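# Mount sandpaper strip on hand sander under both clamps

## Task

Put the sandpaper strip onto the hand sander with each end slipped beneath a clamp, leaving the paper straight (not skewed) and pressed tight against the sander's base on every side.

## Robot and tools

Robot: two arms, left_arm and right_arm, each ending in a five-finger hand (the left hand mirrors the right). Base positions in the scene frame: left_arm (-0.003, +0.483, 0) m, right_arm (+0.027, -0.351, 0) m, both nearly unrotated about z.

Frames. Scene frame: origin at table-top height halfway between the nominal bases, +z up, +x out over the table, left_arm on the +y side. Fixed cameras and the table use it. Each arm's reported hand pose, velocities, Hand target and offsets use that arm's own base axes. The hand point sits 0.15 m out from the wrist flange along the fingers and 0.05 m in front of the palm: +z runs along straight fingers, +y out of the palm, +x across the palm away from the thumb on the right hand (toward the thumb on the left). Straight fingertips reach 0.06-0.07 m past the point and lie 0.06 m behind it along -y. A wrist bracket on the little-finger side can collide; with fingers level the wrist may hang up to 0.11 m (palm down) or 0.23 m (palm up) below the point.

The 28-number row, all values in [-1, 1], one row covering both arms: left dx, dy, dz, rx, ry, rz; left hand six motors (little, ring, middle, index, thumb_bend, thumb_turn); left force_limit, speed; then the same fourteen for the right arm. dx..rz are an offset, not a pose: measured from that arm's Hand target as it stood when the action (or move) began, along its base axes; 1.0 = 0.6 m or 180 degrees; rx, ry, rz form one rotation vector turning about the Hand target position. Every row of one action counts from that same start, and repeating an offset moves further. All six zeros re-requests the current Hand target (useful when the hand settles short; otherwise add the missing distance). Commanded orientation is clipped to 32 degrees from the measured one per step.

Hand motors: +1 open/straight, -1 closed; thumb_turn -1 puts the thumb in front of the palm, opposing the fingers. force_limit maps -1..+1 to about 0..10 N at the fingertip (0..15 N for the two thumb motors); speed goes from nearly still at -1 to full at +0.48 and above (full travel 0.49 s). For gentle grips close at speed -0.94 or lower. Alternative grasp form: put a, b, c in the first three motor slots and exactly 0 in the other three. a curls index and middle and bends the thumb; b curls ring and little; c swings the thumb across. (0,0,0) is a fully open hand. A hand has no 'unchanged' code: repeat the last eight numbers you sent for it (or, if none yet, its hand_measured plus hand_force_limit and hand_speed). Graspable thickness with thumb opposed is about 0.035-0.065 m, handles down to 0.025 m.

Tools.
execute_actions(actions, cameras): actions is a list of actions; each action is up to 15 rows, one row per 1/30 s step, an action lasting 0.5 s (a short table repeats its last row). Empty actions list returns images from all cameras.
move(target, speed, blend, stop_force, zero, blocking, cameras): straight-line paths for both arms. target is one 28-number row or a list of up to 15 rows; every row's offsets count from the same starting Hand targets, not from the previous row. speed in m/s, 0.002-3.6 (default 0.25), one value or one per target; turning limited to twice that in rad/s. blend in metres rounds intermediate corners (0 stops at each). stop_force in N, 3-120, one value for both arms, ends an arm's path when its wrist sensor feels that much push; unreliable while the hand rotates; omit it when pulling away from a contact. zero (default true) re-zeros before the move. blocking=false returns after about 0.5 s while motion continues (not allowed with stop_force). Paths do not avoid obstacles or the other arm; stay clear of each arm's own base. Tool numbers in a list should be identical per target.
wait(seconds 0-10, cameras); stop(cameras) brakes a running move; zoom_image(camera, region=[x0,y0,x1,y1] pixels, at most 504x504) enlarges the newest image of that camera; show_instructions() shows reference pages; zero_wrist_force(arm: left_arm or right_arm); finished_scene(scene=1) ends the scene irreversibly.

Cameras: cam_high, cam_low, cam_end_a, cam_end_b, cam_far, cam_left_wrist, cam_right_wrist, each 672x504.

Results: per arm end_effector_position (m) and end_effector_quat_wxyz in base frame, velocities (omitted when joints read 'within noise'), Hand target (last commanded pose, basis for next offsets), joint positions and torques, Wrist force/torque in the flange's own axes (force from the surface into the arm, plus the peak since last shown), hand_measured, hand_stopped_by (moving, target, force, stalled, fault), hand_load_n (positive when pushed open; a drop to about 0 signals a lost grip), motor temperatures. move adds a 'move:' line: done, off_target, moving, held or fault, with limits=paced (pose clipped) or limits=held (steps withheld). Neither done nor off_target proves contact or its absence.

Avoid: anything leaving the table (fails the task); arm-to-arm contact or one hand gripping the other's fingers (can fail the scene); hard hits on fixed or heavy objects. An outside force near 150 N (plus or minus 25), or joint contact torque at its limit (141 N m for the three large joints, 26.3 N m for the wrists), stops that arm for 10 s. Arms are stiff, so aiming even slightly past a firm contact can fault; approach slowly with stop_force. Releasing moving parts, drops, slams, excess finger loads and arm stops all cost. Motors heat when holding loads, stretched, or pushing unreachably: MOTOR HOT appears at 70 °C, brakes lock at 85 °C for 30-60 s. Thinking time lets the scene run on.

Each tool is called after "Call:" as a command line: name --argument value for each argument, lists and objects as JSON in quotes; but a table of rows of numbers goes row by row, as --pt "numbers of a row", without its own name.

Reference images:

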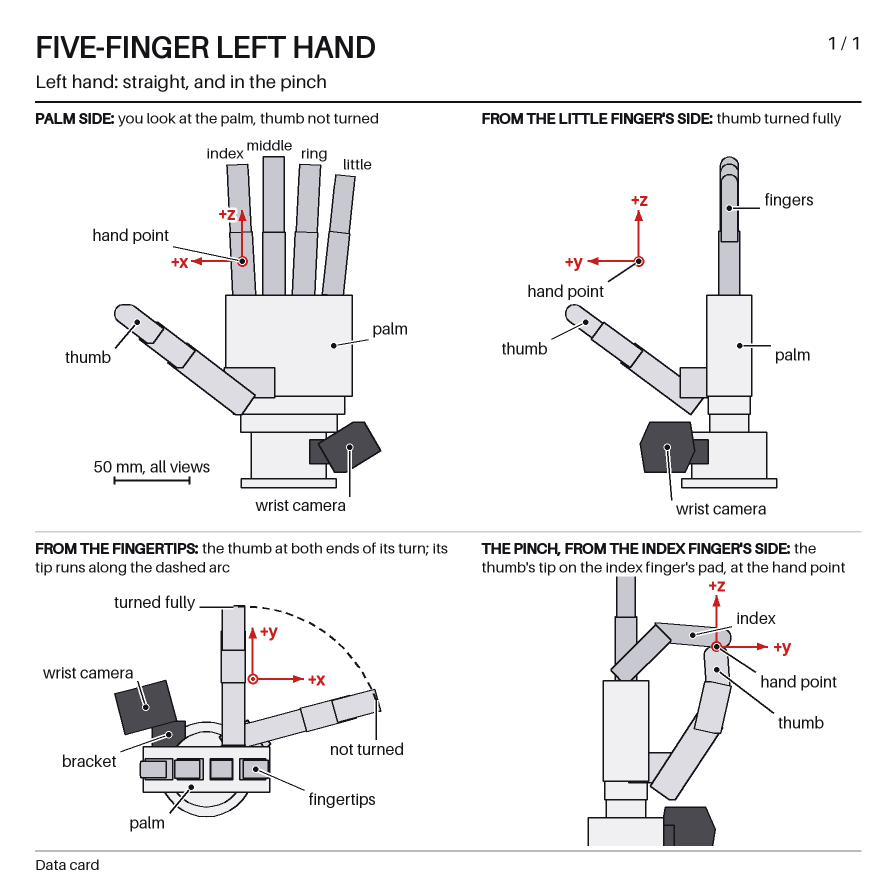

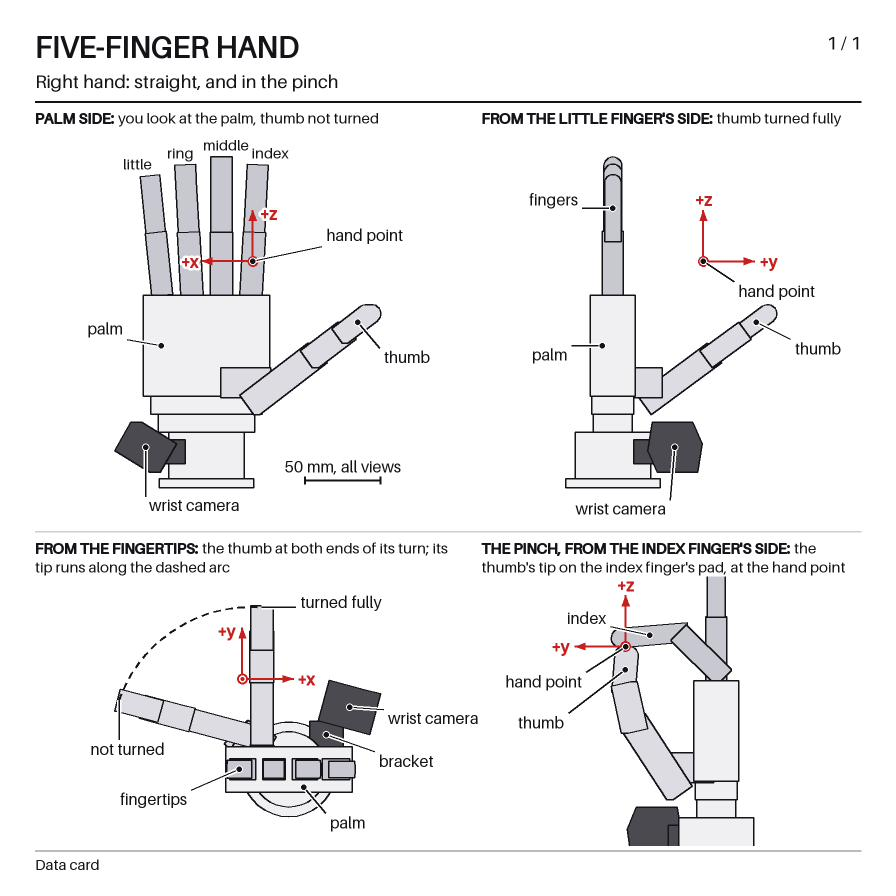

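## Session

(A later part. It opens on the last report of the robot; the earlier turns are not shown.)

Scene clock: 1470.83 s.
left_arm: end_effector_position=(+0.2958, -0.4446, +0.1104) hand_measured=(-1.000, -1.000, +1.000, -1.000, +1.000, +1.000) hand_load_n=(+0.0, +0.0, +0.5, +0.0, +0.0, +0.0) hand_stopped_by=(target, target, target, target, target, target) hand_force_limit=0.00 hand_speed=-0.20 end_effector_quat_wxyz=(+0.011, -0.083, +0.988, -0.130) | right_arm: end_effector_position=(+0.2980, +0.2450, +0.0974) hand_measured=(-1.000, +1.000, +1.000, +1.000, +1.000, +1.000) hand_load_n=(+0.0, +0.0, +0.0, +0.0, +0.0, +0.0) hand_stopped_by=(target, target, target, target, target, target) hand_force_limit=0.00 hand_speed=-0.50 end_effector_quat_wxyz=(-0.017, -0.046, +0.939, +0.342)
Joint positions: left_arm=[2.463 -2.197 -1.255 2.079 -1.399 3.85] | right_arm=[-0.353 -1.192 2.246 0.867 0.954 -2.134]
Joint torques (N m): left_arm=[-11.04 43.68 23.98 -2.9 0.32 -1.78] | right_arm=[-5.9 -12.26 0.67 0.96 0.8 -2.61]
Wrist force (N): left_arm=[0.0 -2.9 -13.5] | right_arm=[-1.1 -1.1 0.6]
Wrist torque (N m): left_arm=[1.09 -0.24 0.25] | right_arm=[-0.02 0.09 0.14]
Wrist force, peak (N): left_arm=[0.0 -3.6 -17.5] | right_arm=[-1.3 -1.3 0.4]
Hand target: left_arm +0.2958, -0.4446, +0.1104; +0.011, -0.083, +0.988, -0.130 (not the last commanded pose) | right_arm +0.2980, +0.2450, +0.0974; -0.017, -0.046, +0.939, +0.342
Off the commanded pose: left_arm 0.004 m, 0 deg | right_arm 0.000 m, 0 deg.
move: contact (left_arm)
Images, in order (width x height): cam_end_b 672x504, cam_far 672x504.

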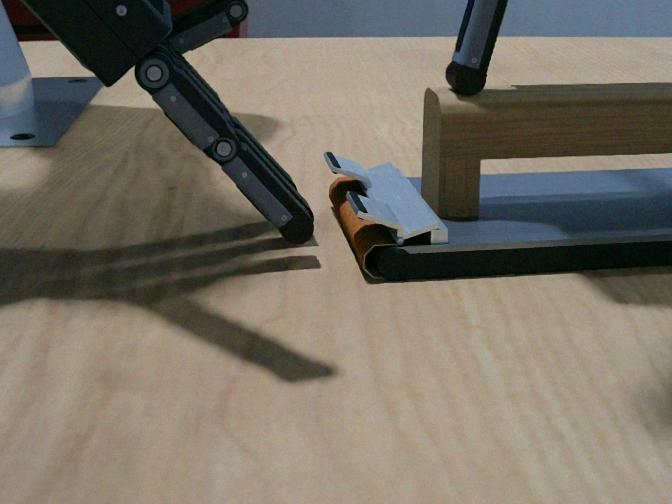

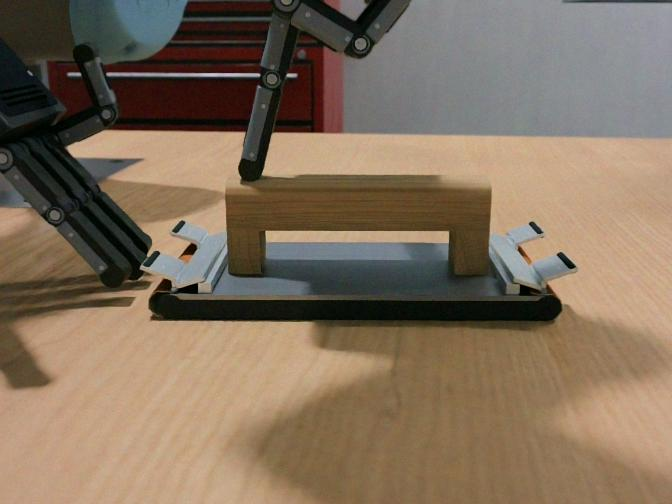

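Call:
move --target '[0,0,0,0,0,0,-1,-1,1,-1,1,1,0,-0.2,-0.00275,0.02833,0,0,0,0,-1,1.0,1.0,1.0,1,1,0,-0.5]' --speed 0.012 --stop_force 4 --cameras '["cam_end_b","cam_far"]'

Call:
zoom_image --camera "cam_end_b" --region '[340, 220, 420, 290]'

Call:
zoom_image --camera "cam_far" --region '[135, 270, 205, 330]'

Scene clock: 1479.20 s.
left_arm: end_effector_position=(+0.2958, -0.4446, +0.1104) hand_measured=(-1.000, -1.000, +1.000, -1.000, +1.000, +1.000) hand_load_n=(+0.0, +0.0, +0.5, +0.5, -0.5, +0.0) hand_stopped_by=(target, target, target, target, target, target) hand_force_limit=0.00 hand_speed=-0.20 end_effector_quat_wxyz=(+0.011, -0.083, +0.988, -0.130) | right_arm: end_effector_position=(+0.2966, +0.2598, +0.0974) hand_measured=(-1.000, +1.000, +1.000, +1.000, +1.000, +1.000) hand_load_n=(+0.0, +0.0, +0.5, +0.0, +0.0, +0.0) hand_stopped_by=(target, target, target, target, target, target) hand_force_limit=0.00 hand_speed=-0.50 end_effector_quat_wxyz=(-0.017, -0.046, +0.939, +0.342)
Joint positions: left_arm=[2.463 -2.197 -1.255 2.079 -1.399 3.85] | right_arm=[-0.301 -1.197 2.239 0.843 0.937 -2.073]
Joint torques (N m): left_arm=[-10.98 43.57 23.67 -2.61 -1.28 -1.69] | right_arm=[-5.51 -12.07 0.98 5.66 0.12 -2.64]
Wrist force (N): left_arm=[-0.2 -2.9 -13.3] | right_arm=[-1.0 -4.5 -1.5]
Wrist torque (N m): left_arm=[1.05 -0.21 0.24] | right_arm=[0.12 0.14 0.04]
Wrist force, peak (N): left_arm=[-0.5 -2.8 -14.0] | right_arm=[-1.0 -4.9 -2.2]
Hand target: left_arm +0.2958, -0.4446, +0.1104; +0.011, -0.083, +0.988, -0.130 | right_arm +0.2965, +0.2598, +0.0974; -0.017, -0.046, +0.939, +0.342 (not the last commanded pose)
Off the commanded pose: left_arm 0.000 m, 0 deg | right_arm 0.002 m, 0 deg.
move: contact (right_arm)
Images, in order (width x height): cam_end_b 672x504, cam_far 672x504.

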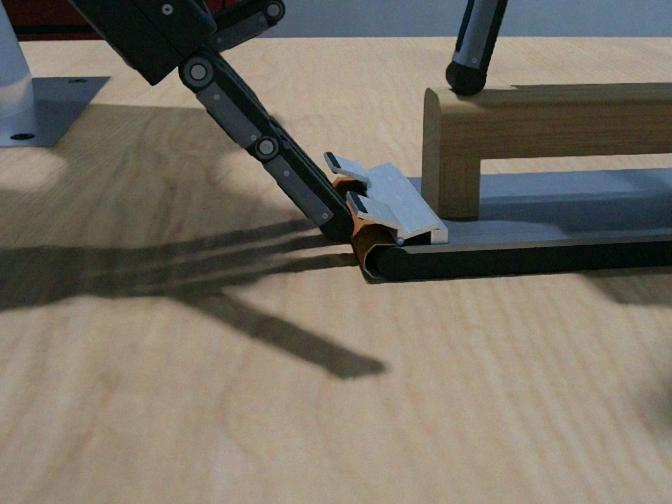

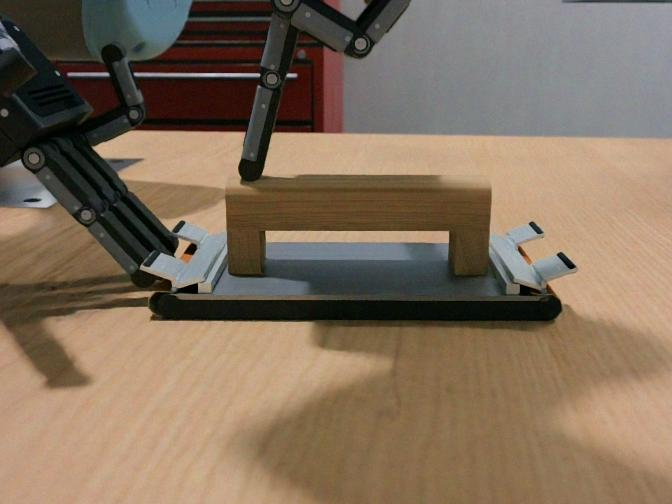

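Scaled by 6.300 from the camera's 672x504 image, which has a finer 960x720 frame.

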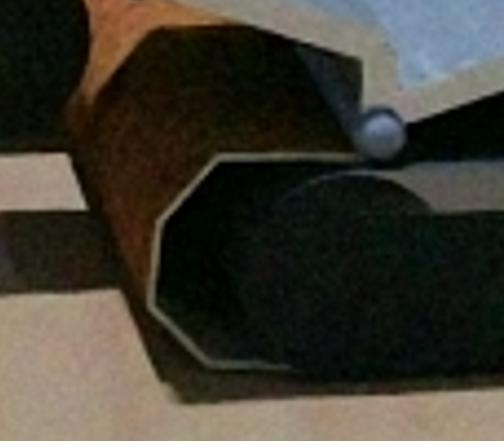

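Scaled by 7.200 from the camera's 672x504 image, which has a finer 960x720 frame.

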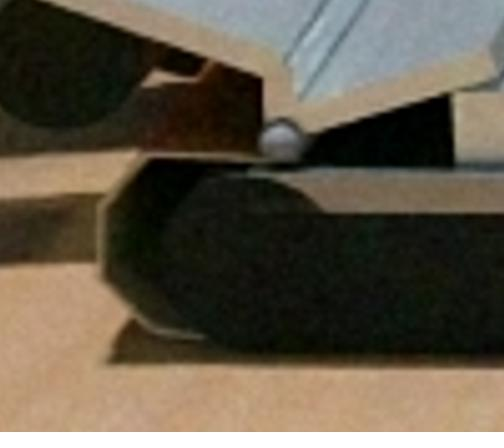

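Call:
move --target '[0,0,0,0,0,0,-1,-1,1,-1,1,1,0,-0.2,0,0,0,0,0,0,-1,0.935,1.0,0.945,1,1,0.9,-0.8]'

Call:
move --target '[0,0,0,0,0,0,-1,-1,1,-1,1,1,0,-0.2,0,0,0,0,0,0,-1,0.92,1.0,0.93,1,1,1.0,-0.8]' --cameras '["cam_end_b","cam_far"]'

Call:
zoom_image --camera "cam_end_b" --region '[340, 220, 420, 290]'

Call:
zoom_image --camera "cam_far" --region '[135, 270, 205, 330]'

Scene clock: 1485.57 s.
left_arm: end_effector_position=(+0.2958, -0.4446, +0.1104) hand_measured=(-1.000, -1.000, +1.000, -1.000, +1.000, +1.000) hand_load_n=(+0.0, +0.0, +0.0, +0.0, -0.5, +0.0) hand_stopped_by=(target, target, target, target, target, target) hand_force_limit=0.00 hand_speed=-0.20 end_effector_quat_wxyz=(+0.011, -0.083, +0.988, -0.130) | right_arm: end_effector_position=(+0.2965, +0.2598, +0.0974) hand_measured=(-1.000, +0.938, +1.000, +0.948, +1.000, +1.000) hand_load_n=(+0.0, +6.5, +0.0, +6.0, +0.0, +0.0) hand_stopped_by=(target, target, target, target, target, target) hand_force_limit=0.90 hand_speed=-0.80 end_effector_quat_wxyz=(-0.017, -0.046, +0.939, +0.342)
Joint positions: left_arm=[2.463 -2.197 -1.255 2.079 -1.399 3.85] | right_arm=[-0.301 -1.197 2.239 0.843 0.937 -2.073]
Joint torques (N m): left_arm=[-11.07 43.04 24 -1.68 -1.24 -1.6] | right_arm=[-1.55 -14.42 -0.11 5.18 -5.47 -2.65]
Wrist force (N): left_arm=[-0.2 -1.6 -14.6] | right_arm=[-1.3 -14.2 -1.3]
Wrist torque (N m): left_arm=[1.10 -0.26 0.21] | right_arm=[0.17 0.14 -0.18]
Wrist force, peak (N): left_arm=[-0.5 -1.7 -15.0] | right_arm=[-1.3 -14.8 -1.6]
Hand target: left_arm +0.2958, -0.4446, +0.1104; +0.011, -0.083, +0.988, -0.130 | right_arm +0.2965, +0.2598, +0.0974; -0.017, -0.046, +0.939, +0.342
Off the commanded pose: left_arm 0.000 m, 0 deg | right_arm 0.000 m, 0 deg.
move: done

Scene clock: 1486.07 s.
left_arm: end_effector_position=(+0.2958, -0.4446, +0.1104) hand_measured=(-1.000, -1.000, +1.000, -1.000, +1.000, +1.000) hand_load_n=(+0.0, +0.0, -2.5, +0.0, -0.5, +0.0) hand_stopped_by=(target, target, target, target, target, target) hand_force_limit=0.00 hand_speed=-0.20 end_effector_quat_wxyz=(+0.011, -0.083, +0.988, -0.130) | right_arm: end_effector_position=(+0.2966, +0.2598, +0.0974) hand_measured=(-1.000, +0.924, +1.000, +0.934, +1.000, +1.000) hand_load_n=(+0.0, +10.5, +0.5, +10.5, +0.0, +0.0) hand_stopped_by=(target, force, target, force, target, target) hand_force_limit=1.00 hand_speed=-0.80 end_effector_quat_wxyz=(-0.017, -0.046, +0.939, +0.342)
Joint positions: left_arm=[2.463 -2.197 -1.255 2.079 -1.399 3.85] | right_arm=[-0.301 -1.197 2.239 0.843 0.937 -2.073]
Joint torques (N m): left_arm=[-10.86 40.2 23.99 -1.61 0.28 -1.68] | right_arm=[2.57 -16.73 0.48 4.74 -6.57 -2.75]
Wrist force (N): left_arm=[-0.5 1.3 -17.3] | right_arm=[-0.2 -18.8 4.8]
Wrist torque (N m): left_arm=[1.22 -0.30 0.12] | right_arm=[-0.09 0.06 -0.21]
Wrist force, peak (N): left_arm=[-0.3 1.0 -18.0] | right_arm=[-0.5 -20.0 4.6]
Hand target: left_arm +0.2958, -0.4446, +0.1104; +0.011, -0.083, +0.988, -0.130 | right_arm +0.2965, +0.2598, +0.0974; -0.017, -0.046, +0.939, +0.342
Off the commanded pose: left_arm 0.000 m, 0 deg | right_arm 0.000 m, 0 deg.
move: done
Images, in order (width x height): cam_end_b 672x504, cam_far 672x504.

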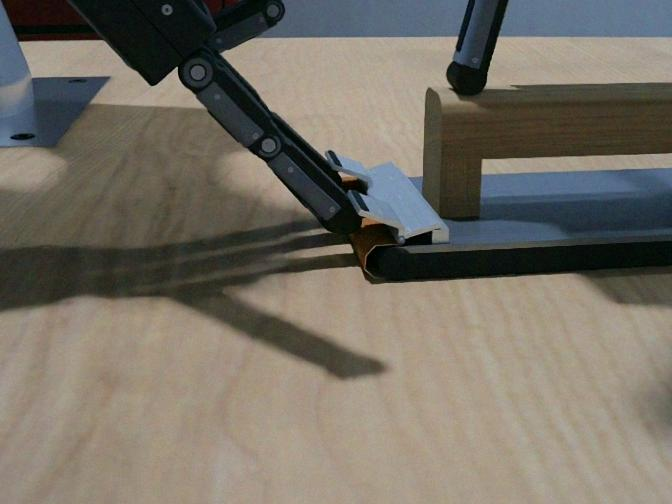

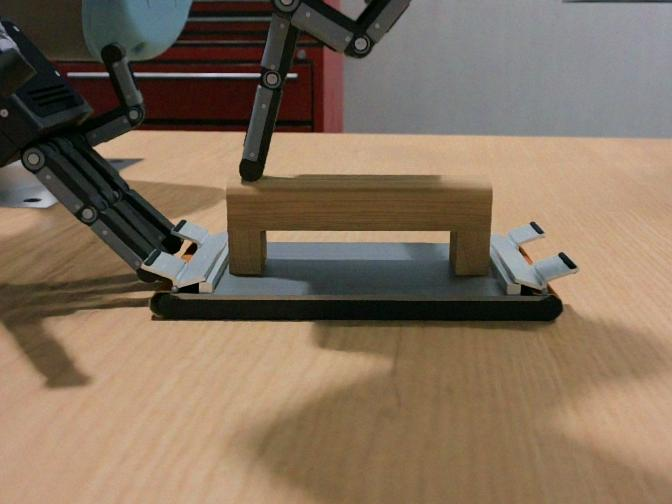

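Scaled by 6.300 from the camera's 672x504 image, which has a finer 960x720 frame.

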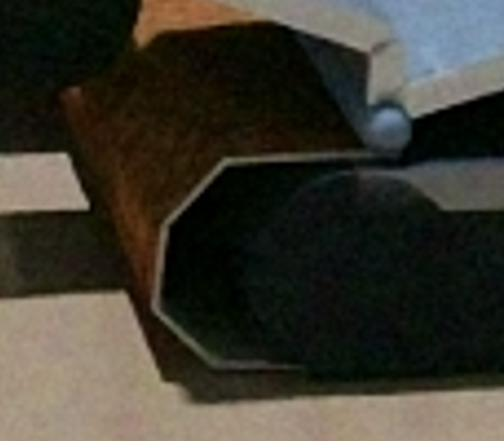

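Scaled by 7.200 from the camera's 672x504 image, which has a finer 960x720 frame.

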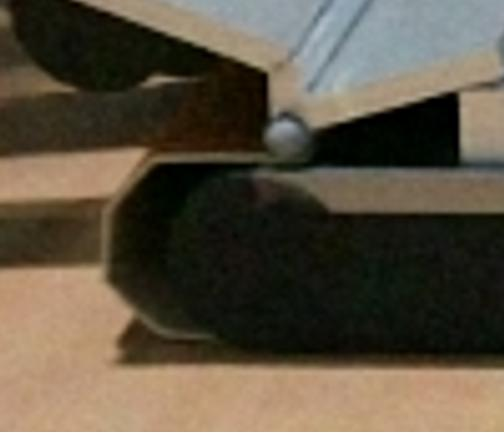

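Call:
move --target '[0,0,0,0,0,0,-1,-1,1,-1,1,1,0,-0.2,-0.0003,0.0033,0.0008,0,0,0,-1,0.92,1.0,0.93,1,1,1.0,-0.8]' --speed 0.005 --stop_force 8 --cameras '["cam_end_b","cam_far"]'

Call:
zoom_image --camera "cam_end_b" --region '[340, 220, 420, 290]'

Call:
zoom_image --camera "cam_far" --region '[135, 270, 205, 330]'

Scene clock: 1493.53 s.
left_arm: end_effector_position=(+0.2958, -0.4446, +0.1104) hand_measured=(-1.000, -1.000, +1.000, -1.000, +1.000, +1.000) hand_load_n=(+0.0, +0.0, -8.0, +0.0, +0.0, +0.0) hand_stopped_by=(target, target, target, target, target, target) hand_force_limit=0.00 hand_speed=-0.20 end_effector_quat_wxyz=(+0.011, -0.083, +0.988, -0.130) | right_arm: end_effector_position=(+0.2964, +0.2609, +0.0976) hand_measured=(-1.000, +0.924, +1.000, +0.934, +1.000, +1.000) hand_load_n=(+0.0, +13.5, +0.5, +13.5, +0.0, +0.0) hand_stopped_by=(target, force, target, force, target, target) hand_force_limit=1.00 hand_speed=-0.80 end_effector_quat_wxyz=(-0.017, -0.046, +0.939, +0.342)
Joint positions: left_arm=[2.463 -2.197 -1.255 2.079 -1.399 3.85] | right_arm=[-0.297 -1.198 2.239 0.843 0.936 -2.068]
Joint torques (N m): left_arm=[-11.81 30.54 24.1 0.67 1.63 -1.61] | right_arm=[-3.48 -14.78 1.38 8.33 -4.4 -2.79]
Wrist force (N): left_arm=[-0.9 5.0 -22.3] | right_arm=[0.8 -23.5 1.6]
Wrist torque (N m): left_arm=[1.26 -0.46 0.03] | right_arm=[0.24 0.21 -0.32]
Wrist force, peak (N): left_arm=[-0.8 4.9 -22.6] | right_arm=[0.5 -25.6 -0.6]
Hand target: left_arm +0.2958, -0.4446, +0.1104; +0.011, -0.083, +0.988, -0.130 | right_arm +0.2964, +0.2609, +0.0976; -0.017, -0.046, +0.939, +0.342 (not the last commanded pose)
Off the commanded pose: left_arm 0.000 m, 0 deg | right_arm 0.001 m, 0 deg.
move: contact (right_arm)
Images, in order (width x height): cam_end_b 672x504, cam_far 672x504.

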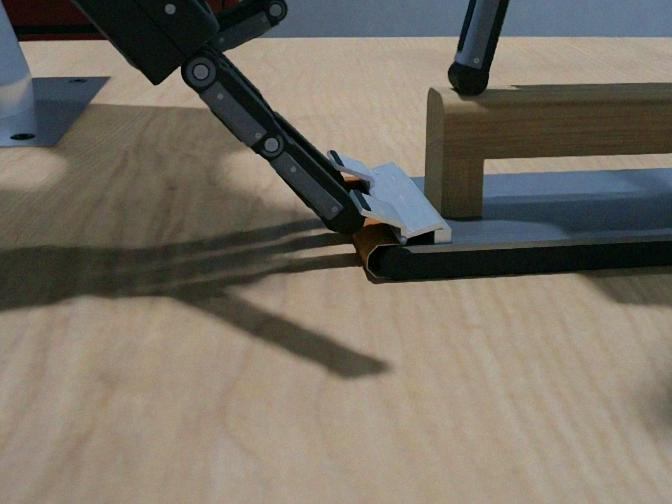

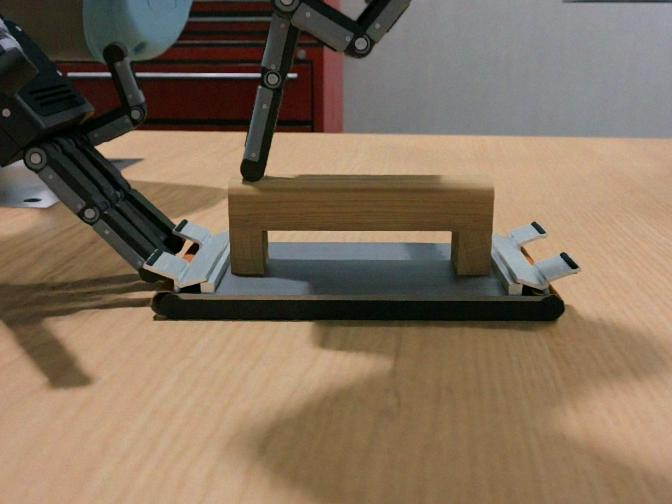

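Scaled by 6.300 from the camera's 672x504 image, which has a finer 960x720 frame.

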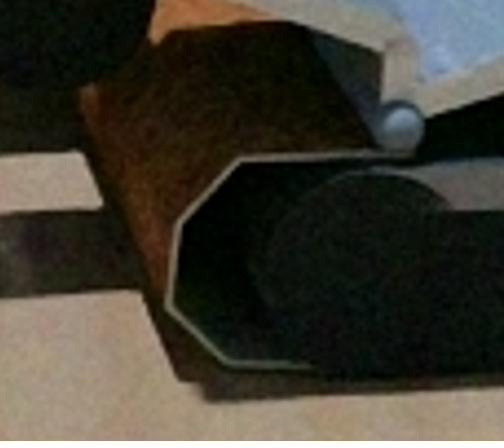

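Scaled by 7.200 from the camera's 672x504 image, which has a finer 960x720 frame.

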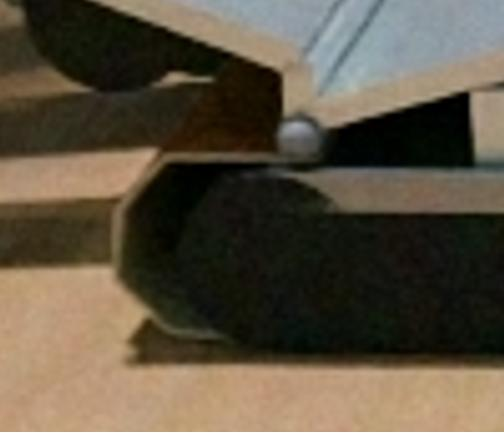

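Call:
move --target '[0,0,0,0,0,0,-1,-1,1,-1,1,1,0,-0.2,0,0,0,0,0,0,-1,0.92,0.97,0.93,1,1,0.0,-0.85]'

Call:
move --target '[0,0,0,0,0,0,-1,-1,1,-1,1,1,0,-0.2,-0.0001,0.001,0.0025,0,0,0,-1,0.92,0.97,0.93,1,1,0.0,-0.85]' --speed 0.005 --stop_force 9 --cameras '["cam_end_b","cam_far"]'

Call:
zoom_image --camera "cam_end_b" --region '[340, 220, 420, 290]'

Call:
zoom_image --camera "cam_far" --region '[135, 270, 205, 330]'

Scene clock: 1522.33 s.
left_arm: end_effector_position=(+0.2958, -0.4446, +0.1104) hand_measured=(-1.000, -1.000, +1.000, -1.000, +1.000, +1.000) hand_load_n=(+0.0, +0.0, -8.0, +0.0, +0.0, +0.0) hand_stopped_by=(target, target, target, target, target, target) hand_force_limit=0.00 hand_speed=-0.20 end_effector_quat_wxyz=(+0.011, -0.083, +0.988, -0.130) | right_arm: end_effector_position=(+0.2964, +0.2609, +0.0976) hand_measured=(-1.000, +0.924, +0.972, +0.934, +1.000, +1.000) hand_load_n=(+0.0, +12.5, +5.0, +12.5, +0.0, +0.0) hand_stopped_by=(target, force, force, force, target, target) hand_force_limit=0.00 hand_speed=-0.85 end_effector_quat_wxyz=(-0.017, -0.046, +0.939, +0.342)
Joint positions: left_arm=[2.463 -2.197 -1.255 2.079 -1.399 3.85] | right_arm=[-0.297 -1.198 2.239 0.843 0.936 -2.068]
Joint torques (N m): left_arm=[-11.3 29.57 23.97 1.82 1.66 -1.53] | right_arm=[-1.86 -14.03 1.35 8.12 -4.99 -2.92]
Wrist force (N): left_arm=[-0.9 4.9 -22.4] | right_arm=[0.9 -24.1 0.2]
Wrist torque (N m): left_arm=[1.24 -0.46 0.03] | right_arm=[0.36 0.16 -0.34]
Wrist force, peak (N): left_arm=[-1.1 5.1 -22.5] | right_arm=[0.5 -24.5 0.1]
Hand target: left_arm +0.2958, -0.4446, +0.1104; +0.011, -0.083, +0.988, -0.130 | right_arm +0.2964, +0.2609, +0.0976; -0.017, -0.046, +0.939, +0.342
Off the commanded pose: left_arm 0.000 m, 0 deg | right_arm 0.000 m, 0 deg.
move: done

Scene clock: 1523.60 s.
left_arm: end_effector_position=(+0.2958, -0.4446, +0.1104) hand_measured=(-1.000, -1.000, +1.000, -1.000, +1.000, +1.000) hand_load_n=(+0.0, +0.0, -9.0, +0.0, +0.0, +0.0) hand_stopped_by=(target, target, target, target, target, target) hand_force_limit=0.00 hand_speed=-0.20 end_effector_quat_wxyz=(+0.011, -0.083, +0.988, -0.130) | right_arm: end_effector_position=(+0.2964, +0.2615, +0.0991) hand_measured=(-1.000, +0.924, +0.972, +0.934, +1.000, +1.000) hand_load_n=(+0.0, +14.5, +4.5, +14.5, -0.5, +0.0) hand_stopped_by=(target, force, force, force, target, target) hand_force_limit=0.00 hand_speed=-0.85 end_effector_quat_wxyz=(-0.017, -0.046, +0.939, +0.342)
Joint positions: left_arm=[2.463 -2.197 -1.255 2.079 -1.399 3.85] | right_arm=[-0.295 -1.202 2.238 0.846 0.935 -2.065]
Joint torques (N m): left_arm=[-11.69 29.4 23.86 1.91 1.75 -1.54] | right_arm=[9.73 -40.25 -14.14 8.65 -8.76 2.38]
Wrist force (N): left_arm=[-0.9 5.8 -22.9] | right_arm=[0.7 -27.0 -1.6]
Wrist torque (N m): left_arm=[1.27 -0.45 0.00] | right_arm=[0.56 0.22 -0.46]
Wrist force, peak (N): left_arm=[-0.7 5.7 -23.5] | right_arm=[0.5 -27.2 -1.6]
Hand target: left_arm +0.2958, -0.4446, +0.1104; +0.011, -0.083, +0.988, -0.130 | right_arm +0.2964, +0.2615, +0.0991; -0.017, -0.046, +0.939, +0.342
Off the commanded pose: left_arm 0.000 m, 0 deg | right_arm 0.000 m, 0 deg.
move: done
Images, in order (width x height): cam_end_b 672x504, cam_far 672x504.

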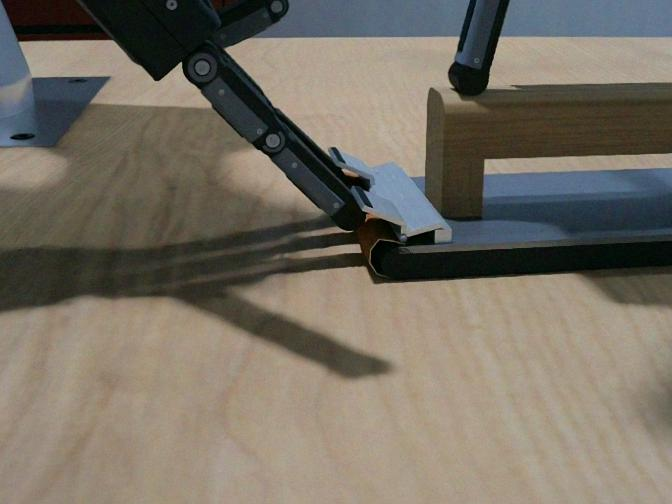

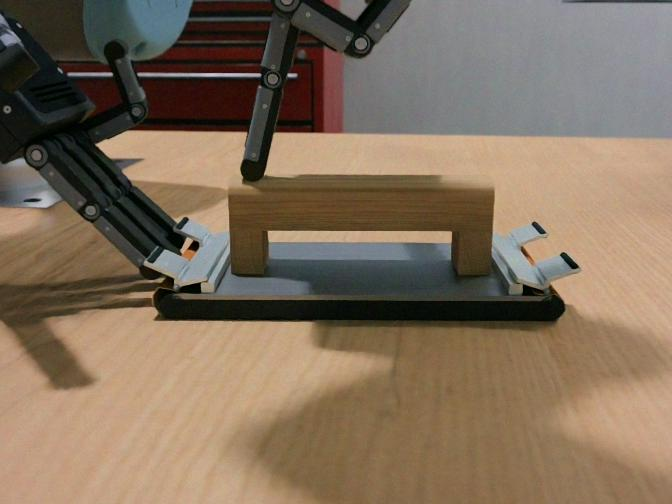

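Scaled by 6.300 from the camera's 672x504 image, which has a finer 960x720 frame.

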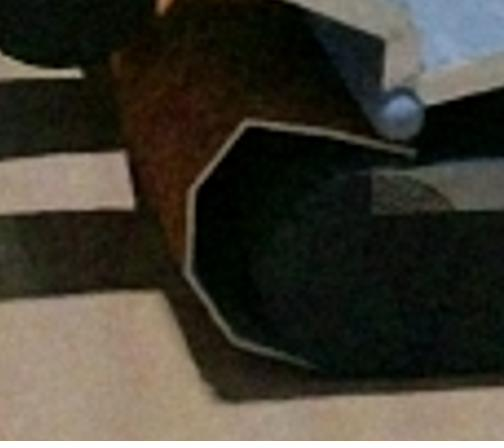

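Scaled by 7.200 from the camera's 672x504 image, which has a finer 960x720 frame.

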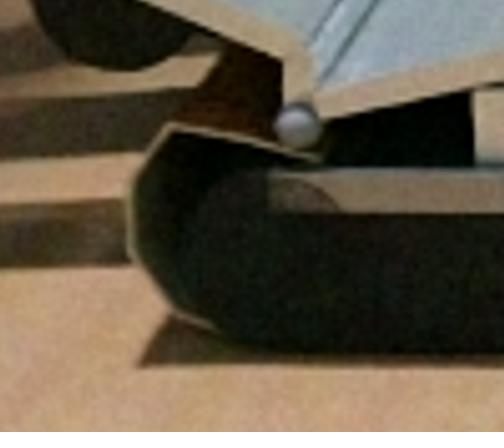

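Call:
move --target '[0,0,0,0,0,0,-1,-1,1,-1,1,1,0,-0.2,-0.00034,0.00356,-0.00244,0,0,0,-1,0.92,0.97,0.93,1,1,0.0,-0.85]' --speed 0.005 --stop_force 9 --cameras '["cam_end_b","cam_far"]'

Call:
zoom_image --camera "cam_end_b" --region '[340, 220, 420, 290]'

Call:
zoom_image --camera "cam_far" --region '[135, 270, 205, 330]'

Scene clock: 1534.13 s.
left_arm: end_effector_position=(+0.2958, -0.4446, +0.1104) hand_measured=(-1.000, -1.000, +0.998, -1.000, +1.000, +1.000) hand_load_n=(+0.0, +0.0, -18.0, +0.0, +0.0, +0.0) hand_stopped_by=(target, target, target, target, target, target) hand_force_limit=0.00 hand_speed=-0.20 end_effector_quat_wxyz=(+0.011, -0.083, +0.988, -0.130) | right_arm: end_effector_position=(+0.2963, +0.2627, +0.0983) hand_measured=(-1.000, +0.924, +0.972, +0.934, +1.000, +1.000) hand_load_n=(+0.0, +16.5, +5.0, +16.5, +0.0, +0.0) hand_stopped_by=(target, force, force, force, target, target) hand_force_limit=0.00 hand_speed=-0.85 end_effector_quat_wxyz=(-0.017, -0.046, +0.939, +0.342)
Joint positions: left_arm=[2.463 -2.197 -1.255 2.079 -1.399 3.85] | right_arm=[-0.29 -1.201 2.237 0.841 0.934 -2.06]
Joint torques (N m): left_arm=[-11.29 29.92 24.29 1.77 1.63 -1.48] | right_arm=[-0.39 -40.23 -2.34 8.48 -6.27 -2.97]
Wrist force (N): left_arm=[-1.9 11.5 -29.4] | right_arm=[2.1 -30.5 -6.7]
Wrist torque (N m): left_arm=[1.36 -0.68 -0.18] | right_arm=[0.97 0.42 -0.39]
Wrist force, peak (N): left_arm=[-1.8 11.5 -29.8] | right_arm=[1.2 -33.2 -9.9]
Hand target: left_arm +0.2958, -0.4446, +0.1104; +0.011, -0.083, +0.988, -0.130 | right_arm +0.2962, +0.2627, +0.0983; -0.017, -0.046, +0.939, +0.342 (not the last commanded pose)
Off the commanded pose: left_arm 0.000 m, 0 deg | right_arm 0.001 m, 0 deg.
move: contact (right_arm)
Images, in order (width x height): cam_end_b 672x504, cam_far 672x504.

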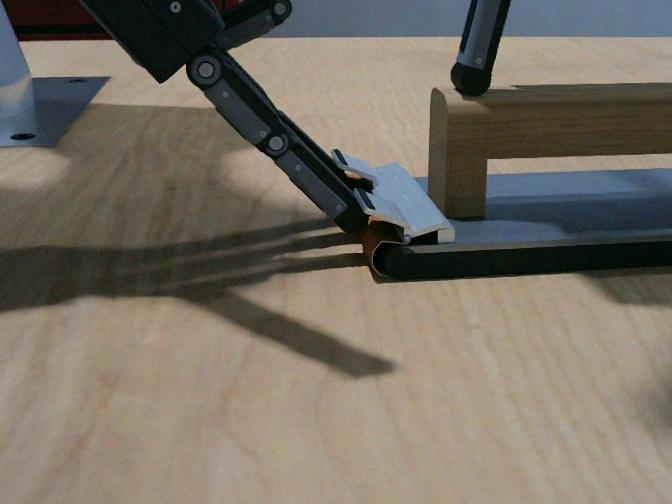

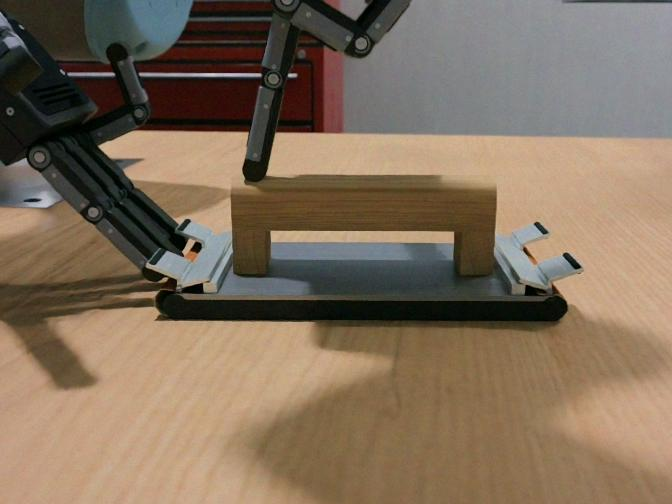

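Scaled by 6.300 from the camera's 672x504 image, which has a finer 960x720 frame.

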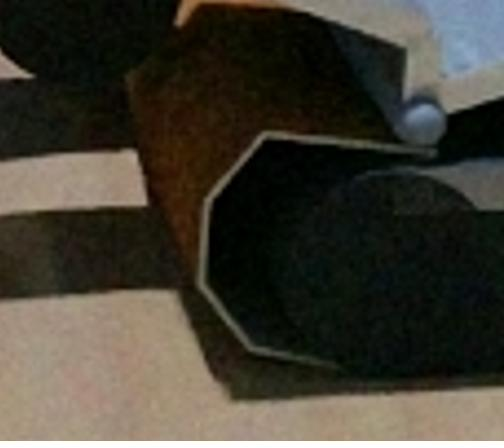

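Scaled by 7.200 from the camera's 672x504 image, which has a finer 960x720 frame.

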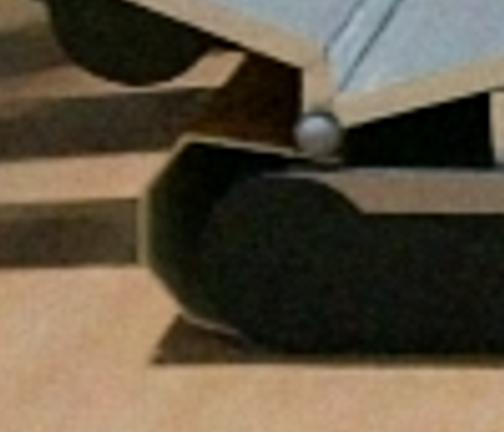

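Call:
execute_actions --actions '[]'

Scene clock: 1564.90 s.
left_arm: end_effector_position=(+0.2958, -0.4446, +0.1104) hand_measured=(-1.000, -1.000, +0.998, -1.000, +1.000, +1.000) hand_load_n=(+0.0, +0.0, -18.0, +0.0, +0.0, +0.0) hand_stopped_by=(target, target, target, target, target, target) hand_force_limit=0.00 hand_speed=-0.20 end_effector_quat_wxyz=(+0.011, -0.083, +0.988, -0.130) | right_arm: end_effector_position=(+0.2962, +0.2627, +0.0983) hand_measured=(-1.000, +0.924, +0.972, +0.934, +1.000, +1.000) hand_load_n=(+0.0, +16.5, +4.5, +16.5, +0.0, +0.0) hand_stopped_by=(target, force, force, force, target, target) hand_force_limit=0.00 hand_speed=-0.85 end_effector_quat_wxyz=(-0.017, -0.046, +0.939, +0.342)
Joint positions: left_arm=[2.463 -2.197 -1.255 2.079 -1.399 3.85] | right_arm=[-0.29 -1.201 2.237 0.841 0.934 -2.06]
Joint velocities: within noise
Joint torques (N m): left_arm=[-11.82 30.22 23.66 1.85 1.77 -1.45] | right_arm=[-0.32 -40.52 2.91 7.93 -6.25 -2.95]
Motor temperatures (°C): left_arm=[23 26 24 27 28 26] | right_arm=[24 24 24 33 27 32]
Wrist force (N): left_arm=[-2.0 11.7 -29.0] | right_arm=[2.1 -30.6 -6.7]
Wrist torque (N m): left_arm=[1.35 -0.66 -0.18] | right_arm=[0.96 0.41 -0.40]
Wrist force, peak (N): left_arm=[-1.9 11.5 -29.7] | right_arm=[2.0 -30.8 -6.9]
Hand target: left_arm +0.2958, -0.4446, +0.1104; +0.011, -0.083, +0.988, -0.130 | right_arm +0.2962, +0.2627, +0.0983; -0.017, -0.046, +0.939, +0.342 (not the last commanded pose)
Off the commanded pose: left_arm 0.000 m, 0 deg | right_arm 0.001 m, 0 deg.
camera_calibration:
cam_left_wrist: T_world_to_cam=[[-0.0855736, -0.971836, 0.219574, -0.423753], [-0.896676, 0.171194, 0.408246, 0.298117], [-0.434338, -0.161952, -0.886071, 0.266647], [0, 0, 0, 1]] pos_world=[0.346867, -0.41967, 0.207608]
cam_right_wrist: T_world_to_cam=[[-0.376588, 0.683627, 0.625168, -0.133298], [0.837813, -0.0366217, 0.544727, -0.289215], [0.395285, 0.728912, -0.558961, -0.131094], [0, 0, 0, 1]] pos_world=[0.243929, 0.17609, 0.167601]

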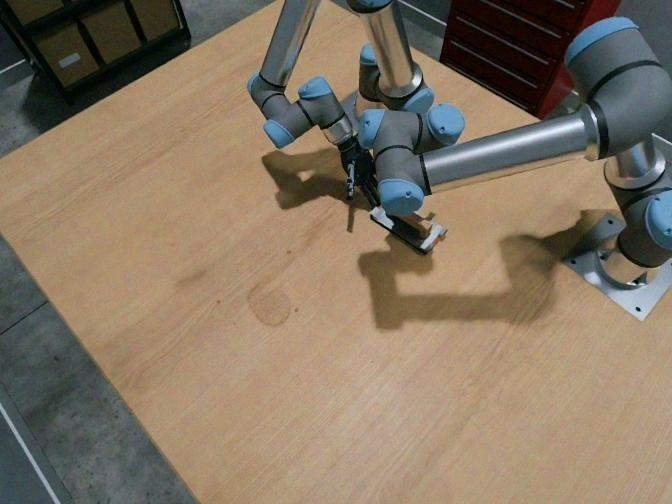

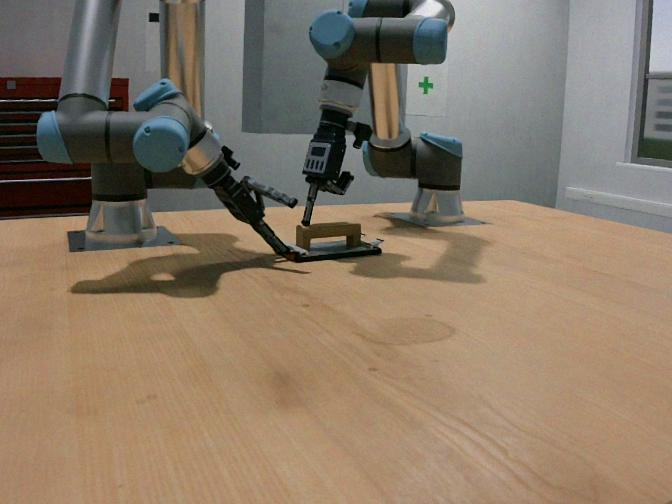

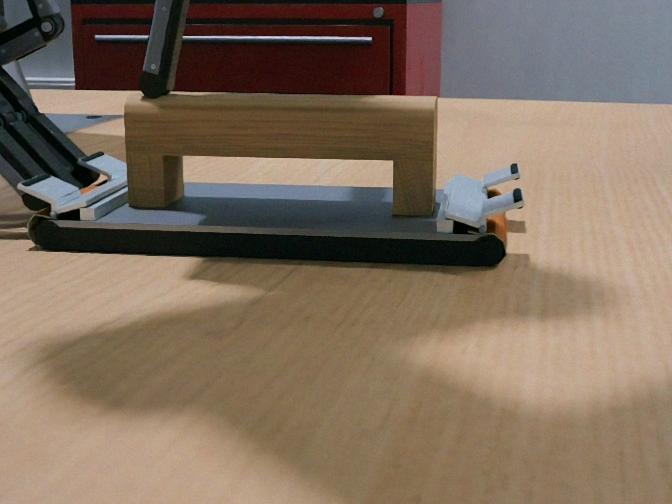

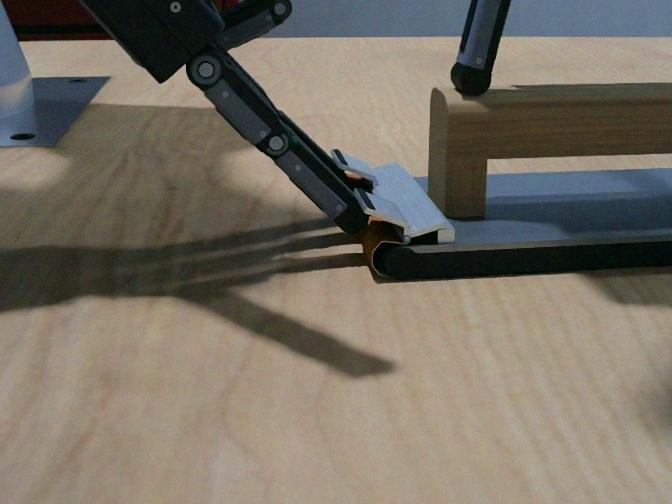

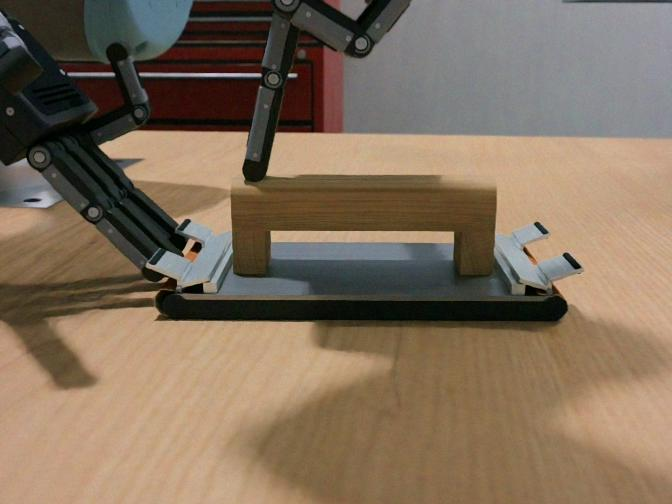

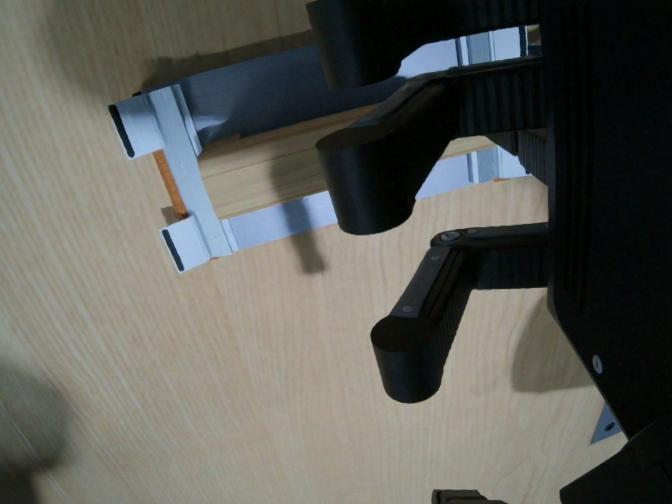

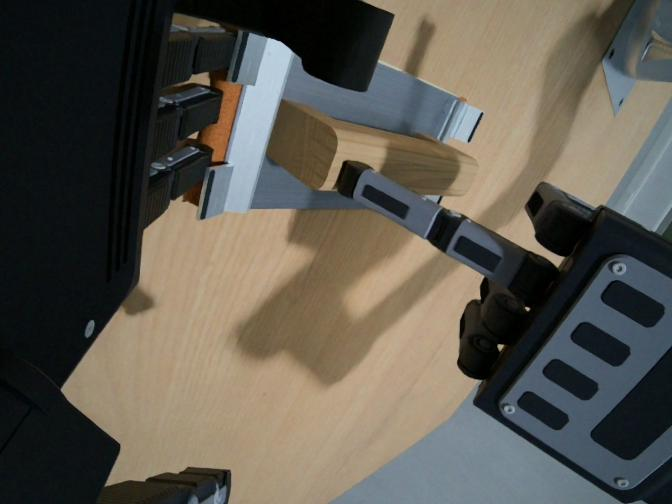

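Call:
move --target '[0,0,0,0,0,0,-1,-1,1,-1,1,1,0,-0.2,0,0,0,0,0,0,-1,1.0,0.97,1.0,1,1,0.0,-0.8]' --cameras '["cam_end_b","cam_far"]'

Call:
zoom_image --camera "cam_end_b" --region '[340, 220, 420, 290]'

Call:
zoom_image --camera "cam_far" --region '[135, 270, 205, 330]'

Scene clock: 1611.27 s.
left_arm: end_effector_position=(+0.2958, -0.4446, +0.1104) hand_measured=(-1.000, -1.000, +0.998, -1.000, +1.000, +1.000) hand_load_n=(+0.0, +0.0, -15.5, +0.0, +0.0, +0.0) hand_stopped_by=(target, target, target, target, target, target) hand_force_limit=0.00 hand_speed=-0.20 end_effector_quat_wxyz=(+0.011, -0.083, +0.988, -0.130) | right_arm: end_effector_position=(+0.2962, +0.2628, +0.0983) hand_measured=(-1.000, +1.000, +0.972, +1.000, +1.000, +1.000) hand_load_n=(+0.0, +0.0, +5.5, +0.0, +0.0, +0.0) hand_stopped_by=(target, target, force, target, target, target) hand_force_limit=0.00 hand_speed=-0.80 end_effector_quat_wxyz=(-0.017, -0.046, +0.939, +0.342)
Joint positions: left_arm=[2.463 -2.197 -1.255 2.079 -1.399 3.85] | right_arm=[-0.29 -1.201 2.237 0.842 0.934 -2.06]
Joint torques (N m): left_arm=[-11.29 29.75 23.59 1.92 1.78 -1.45] | right_arm=[-0.47 -37.86 -3.05 1.94 -0.33 -2.03]
Wrist force (N): left_arm=[-1.5 9.8 -25.6] | right_arm=[-1.3 -6.2 -2.2]
Wrist torque (N m): left_arm=[1.21 -0.54 -0.10] | right_arm=[0.19 0.22 -0.10]
Wrist force, peak (N): left_arm=[-1.8 11.5 -29.7] | right_arm=[2.1 -30.9 -6.6]
Hand target: left_arm +0.2958, -0.4446, +0.1104; +0.011, -0.083, +0.988, -0.130 | right_arm +0.2962, +0.2627, +0.0983; -0.017, -0.046, +0.939, +0.342
Off the commanded pose: left_arm 0.000 m, 0 deg | right_arm 0.000 m, 0 deg.
move: done
Images, in order (width x height): cam_end_b 672x504, cam_far 672x504.

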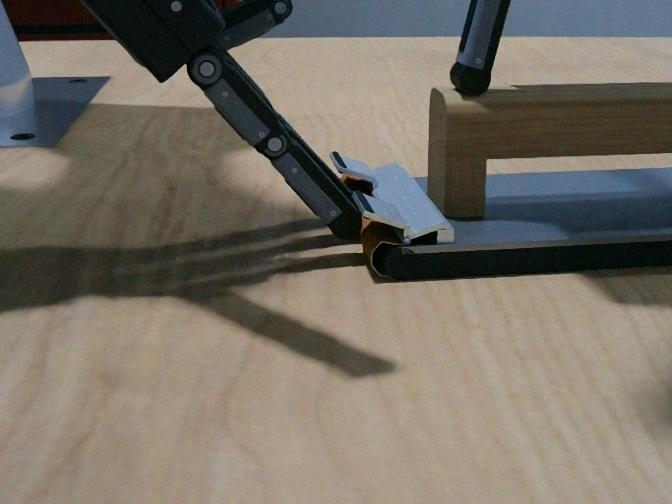

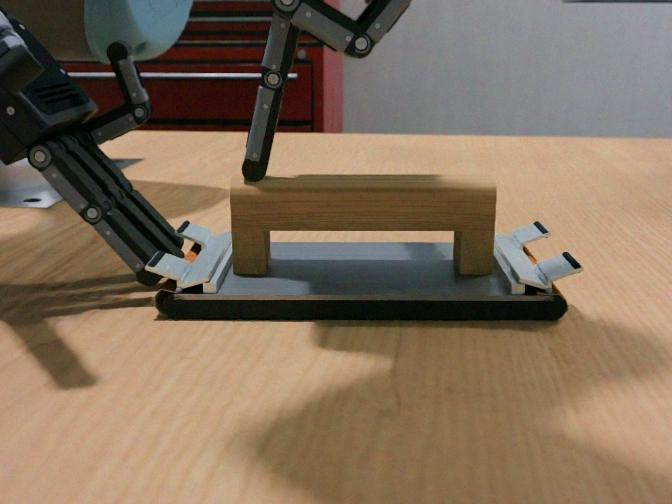

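Scaled by 6.300 from the camera's 672x504 image, which has a finer 960x720 frame.

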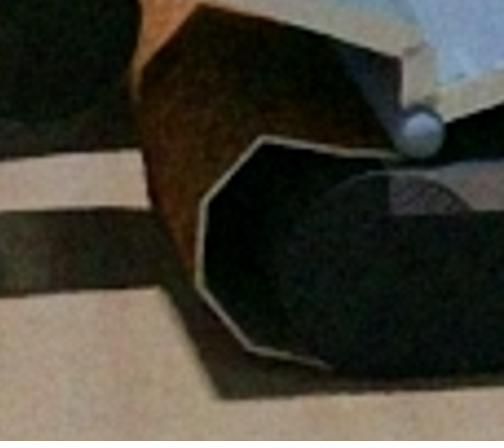

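Scaled by 7.200 from the camera's 672x504 image, which has a finer 960x720 frame.

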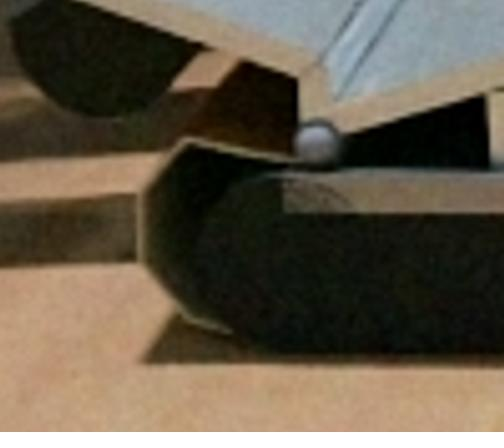

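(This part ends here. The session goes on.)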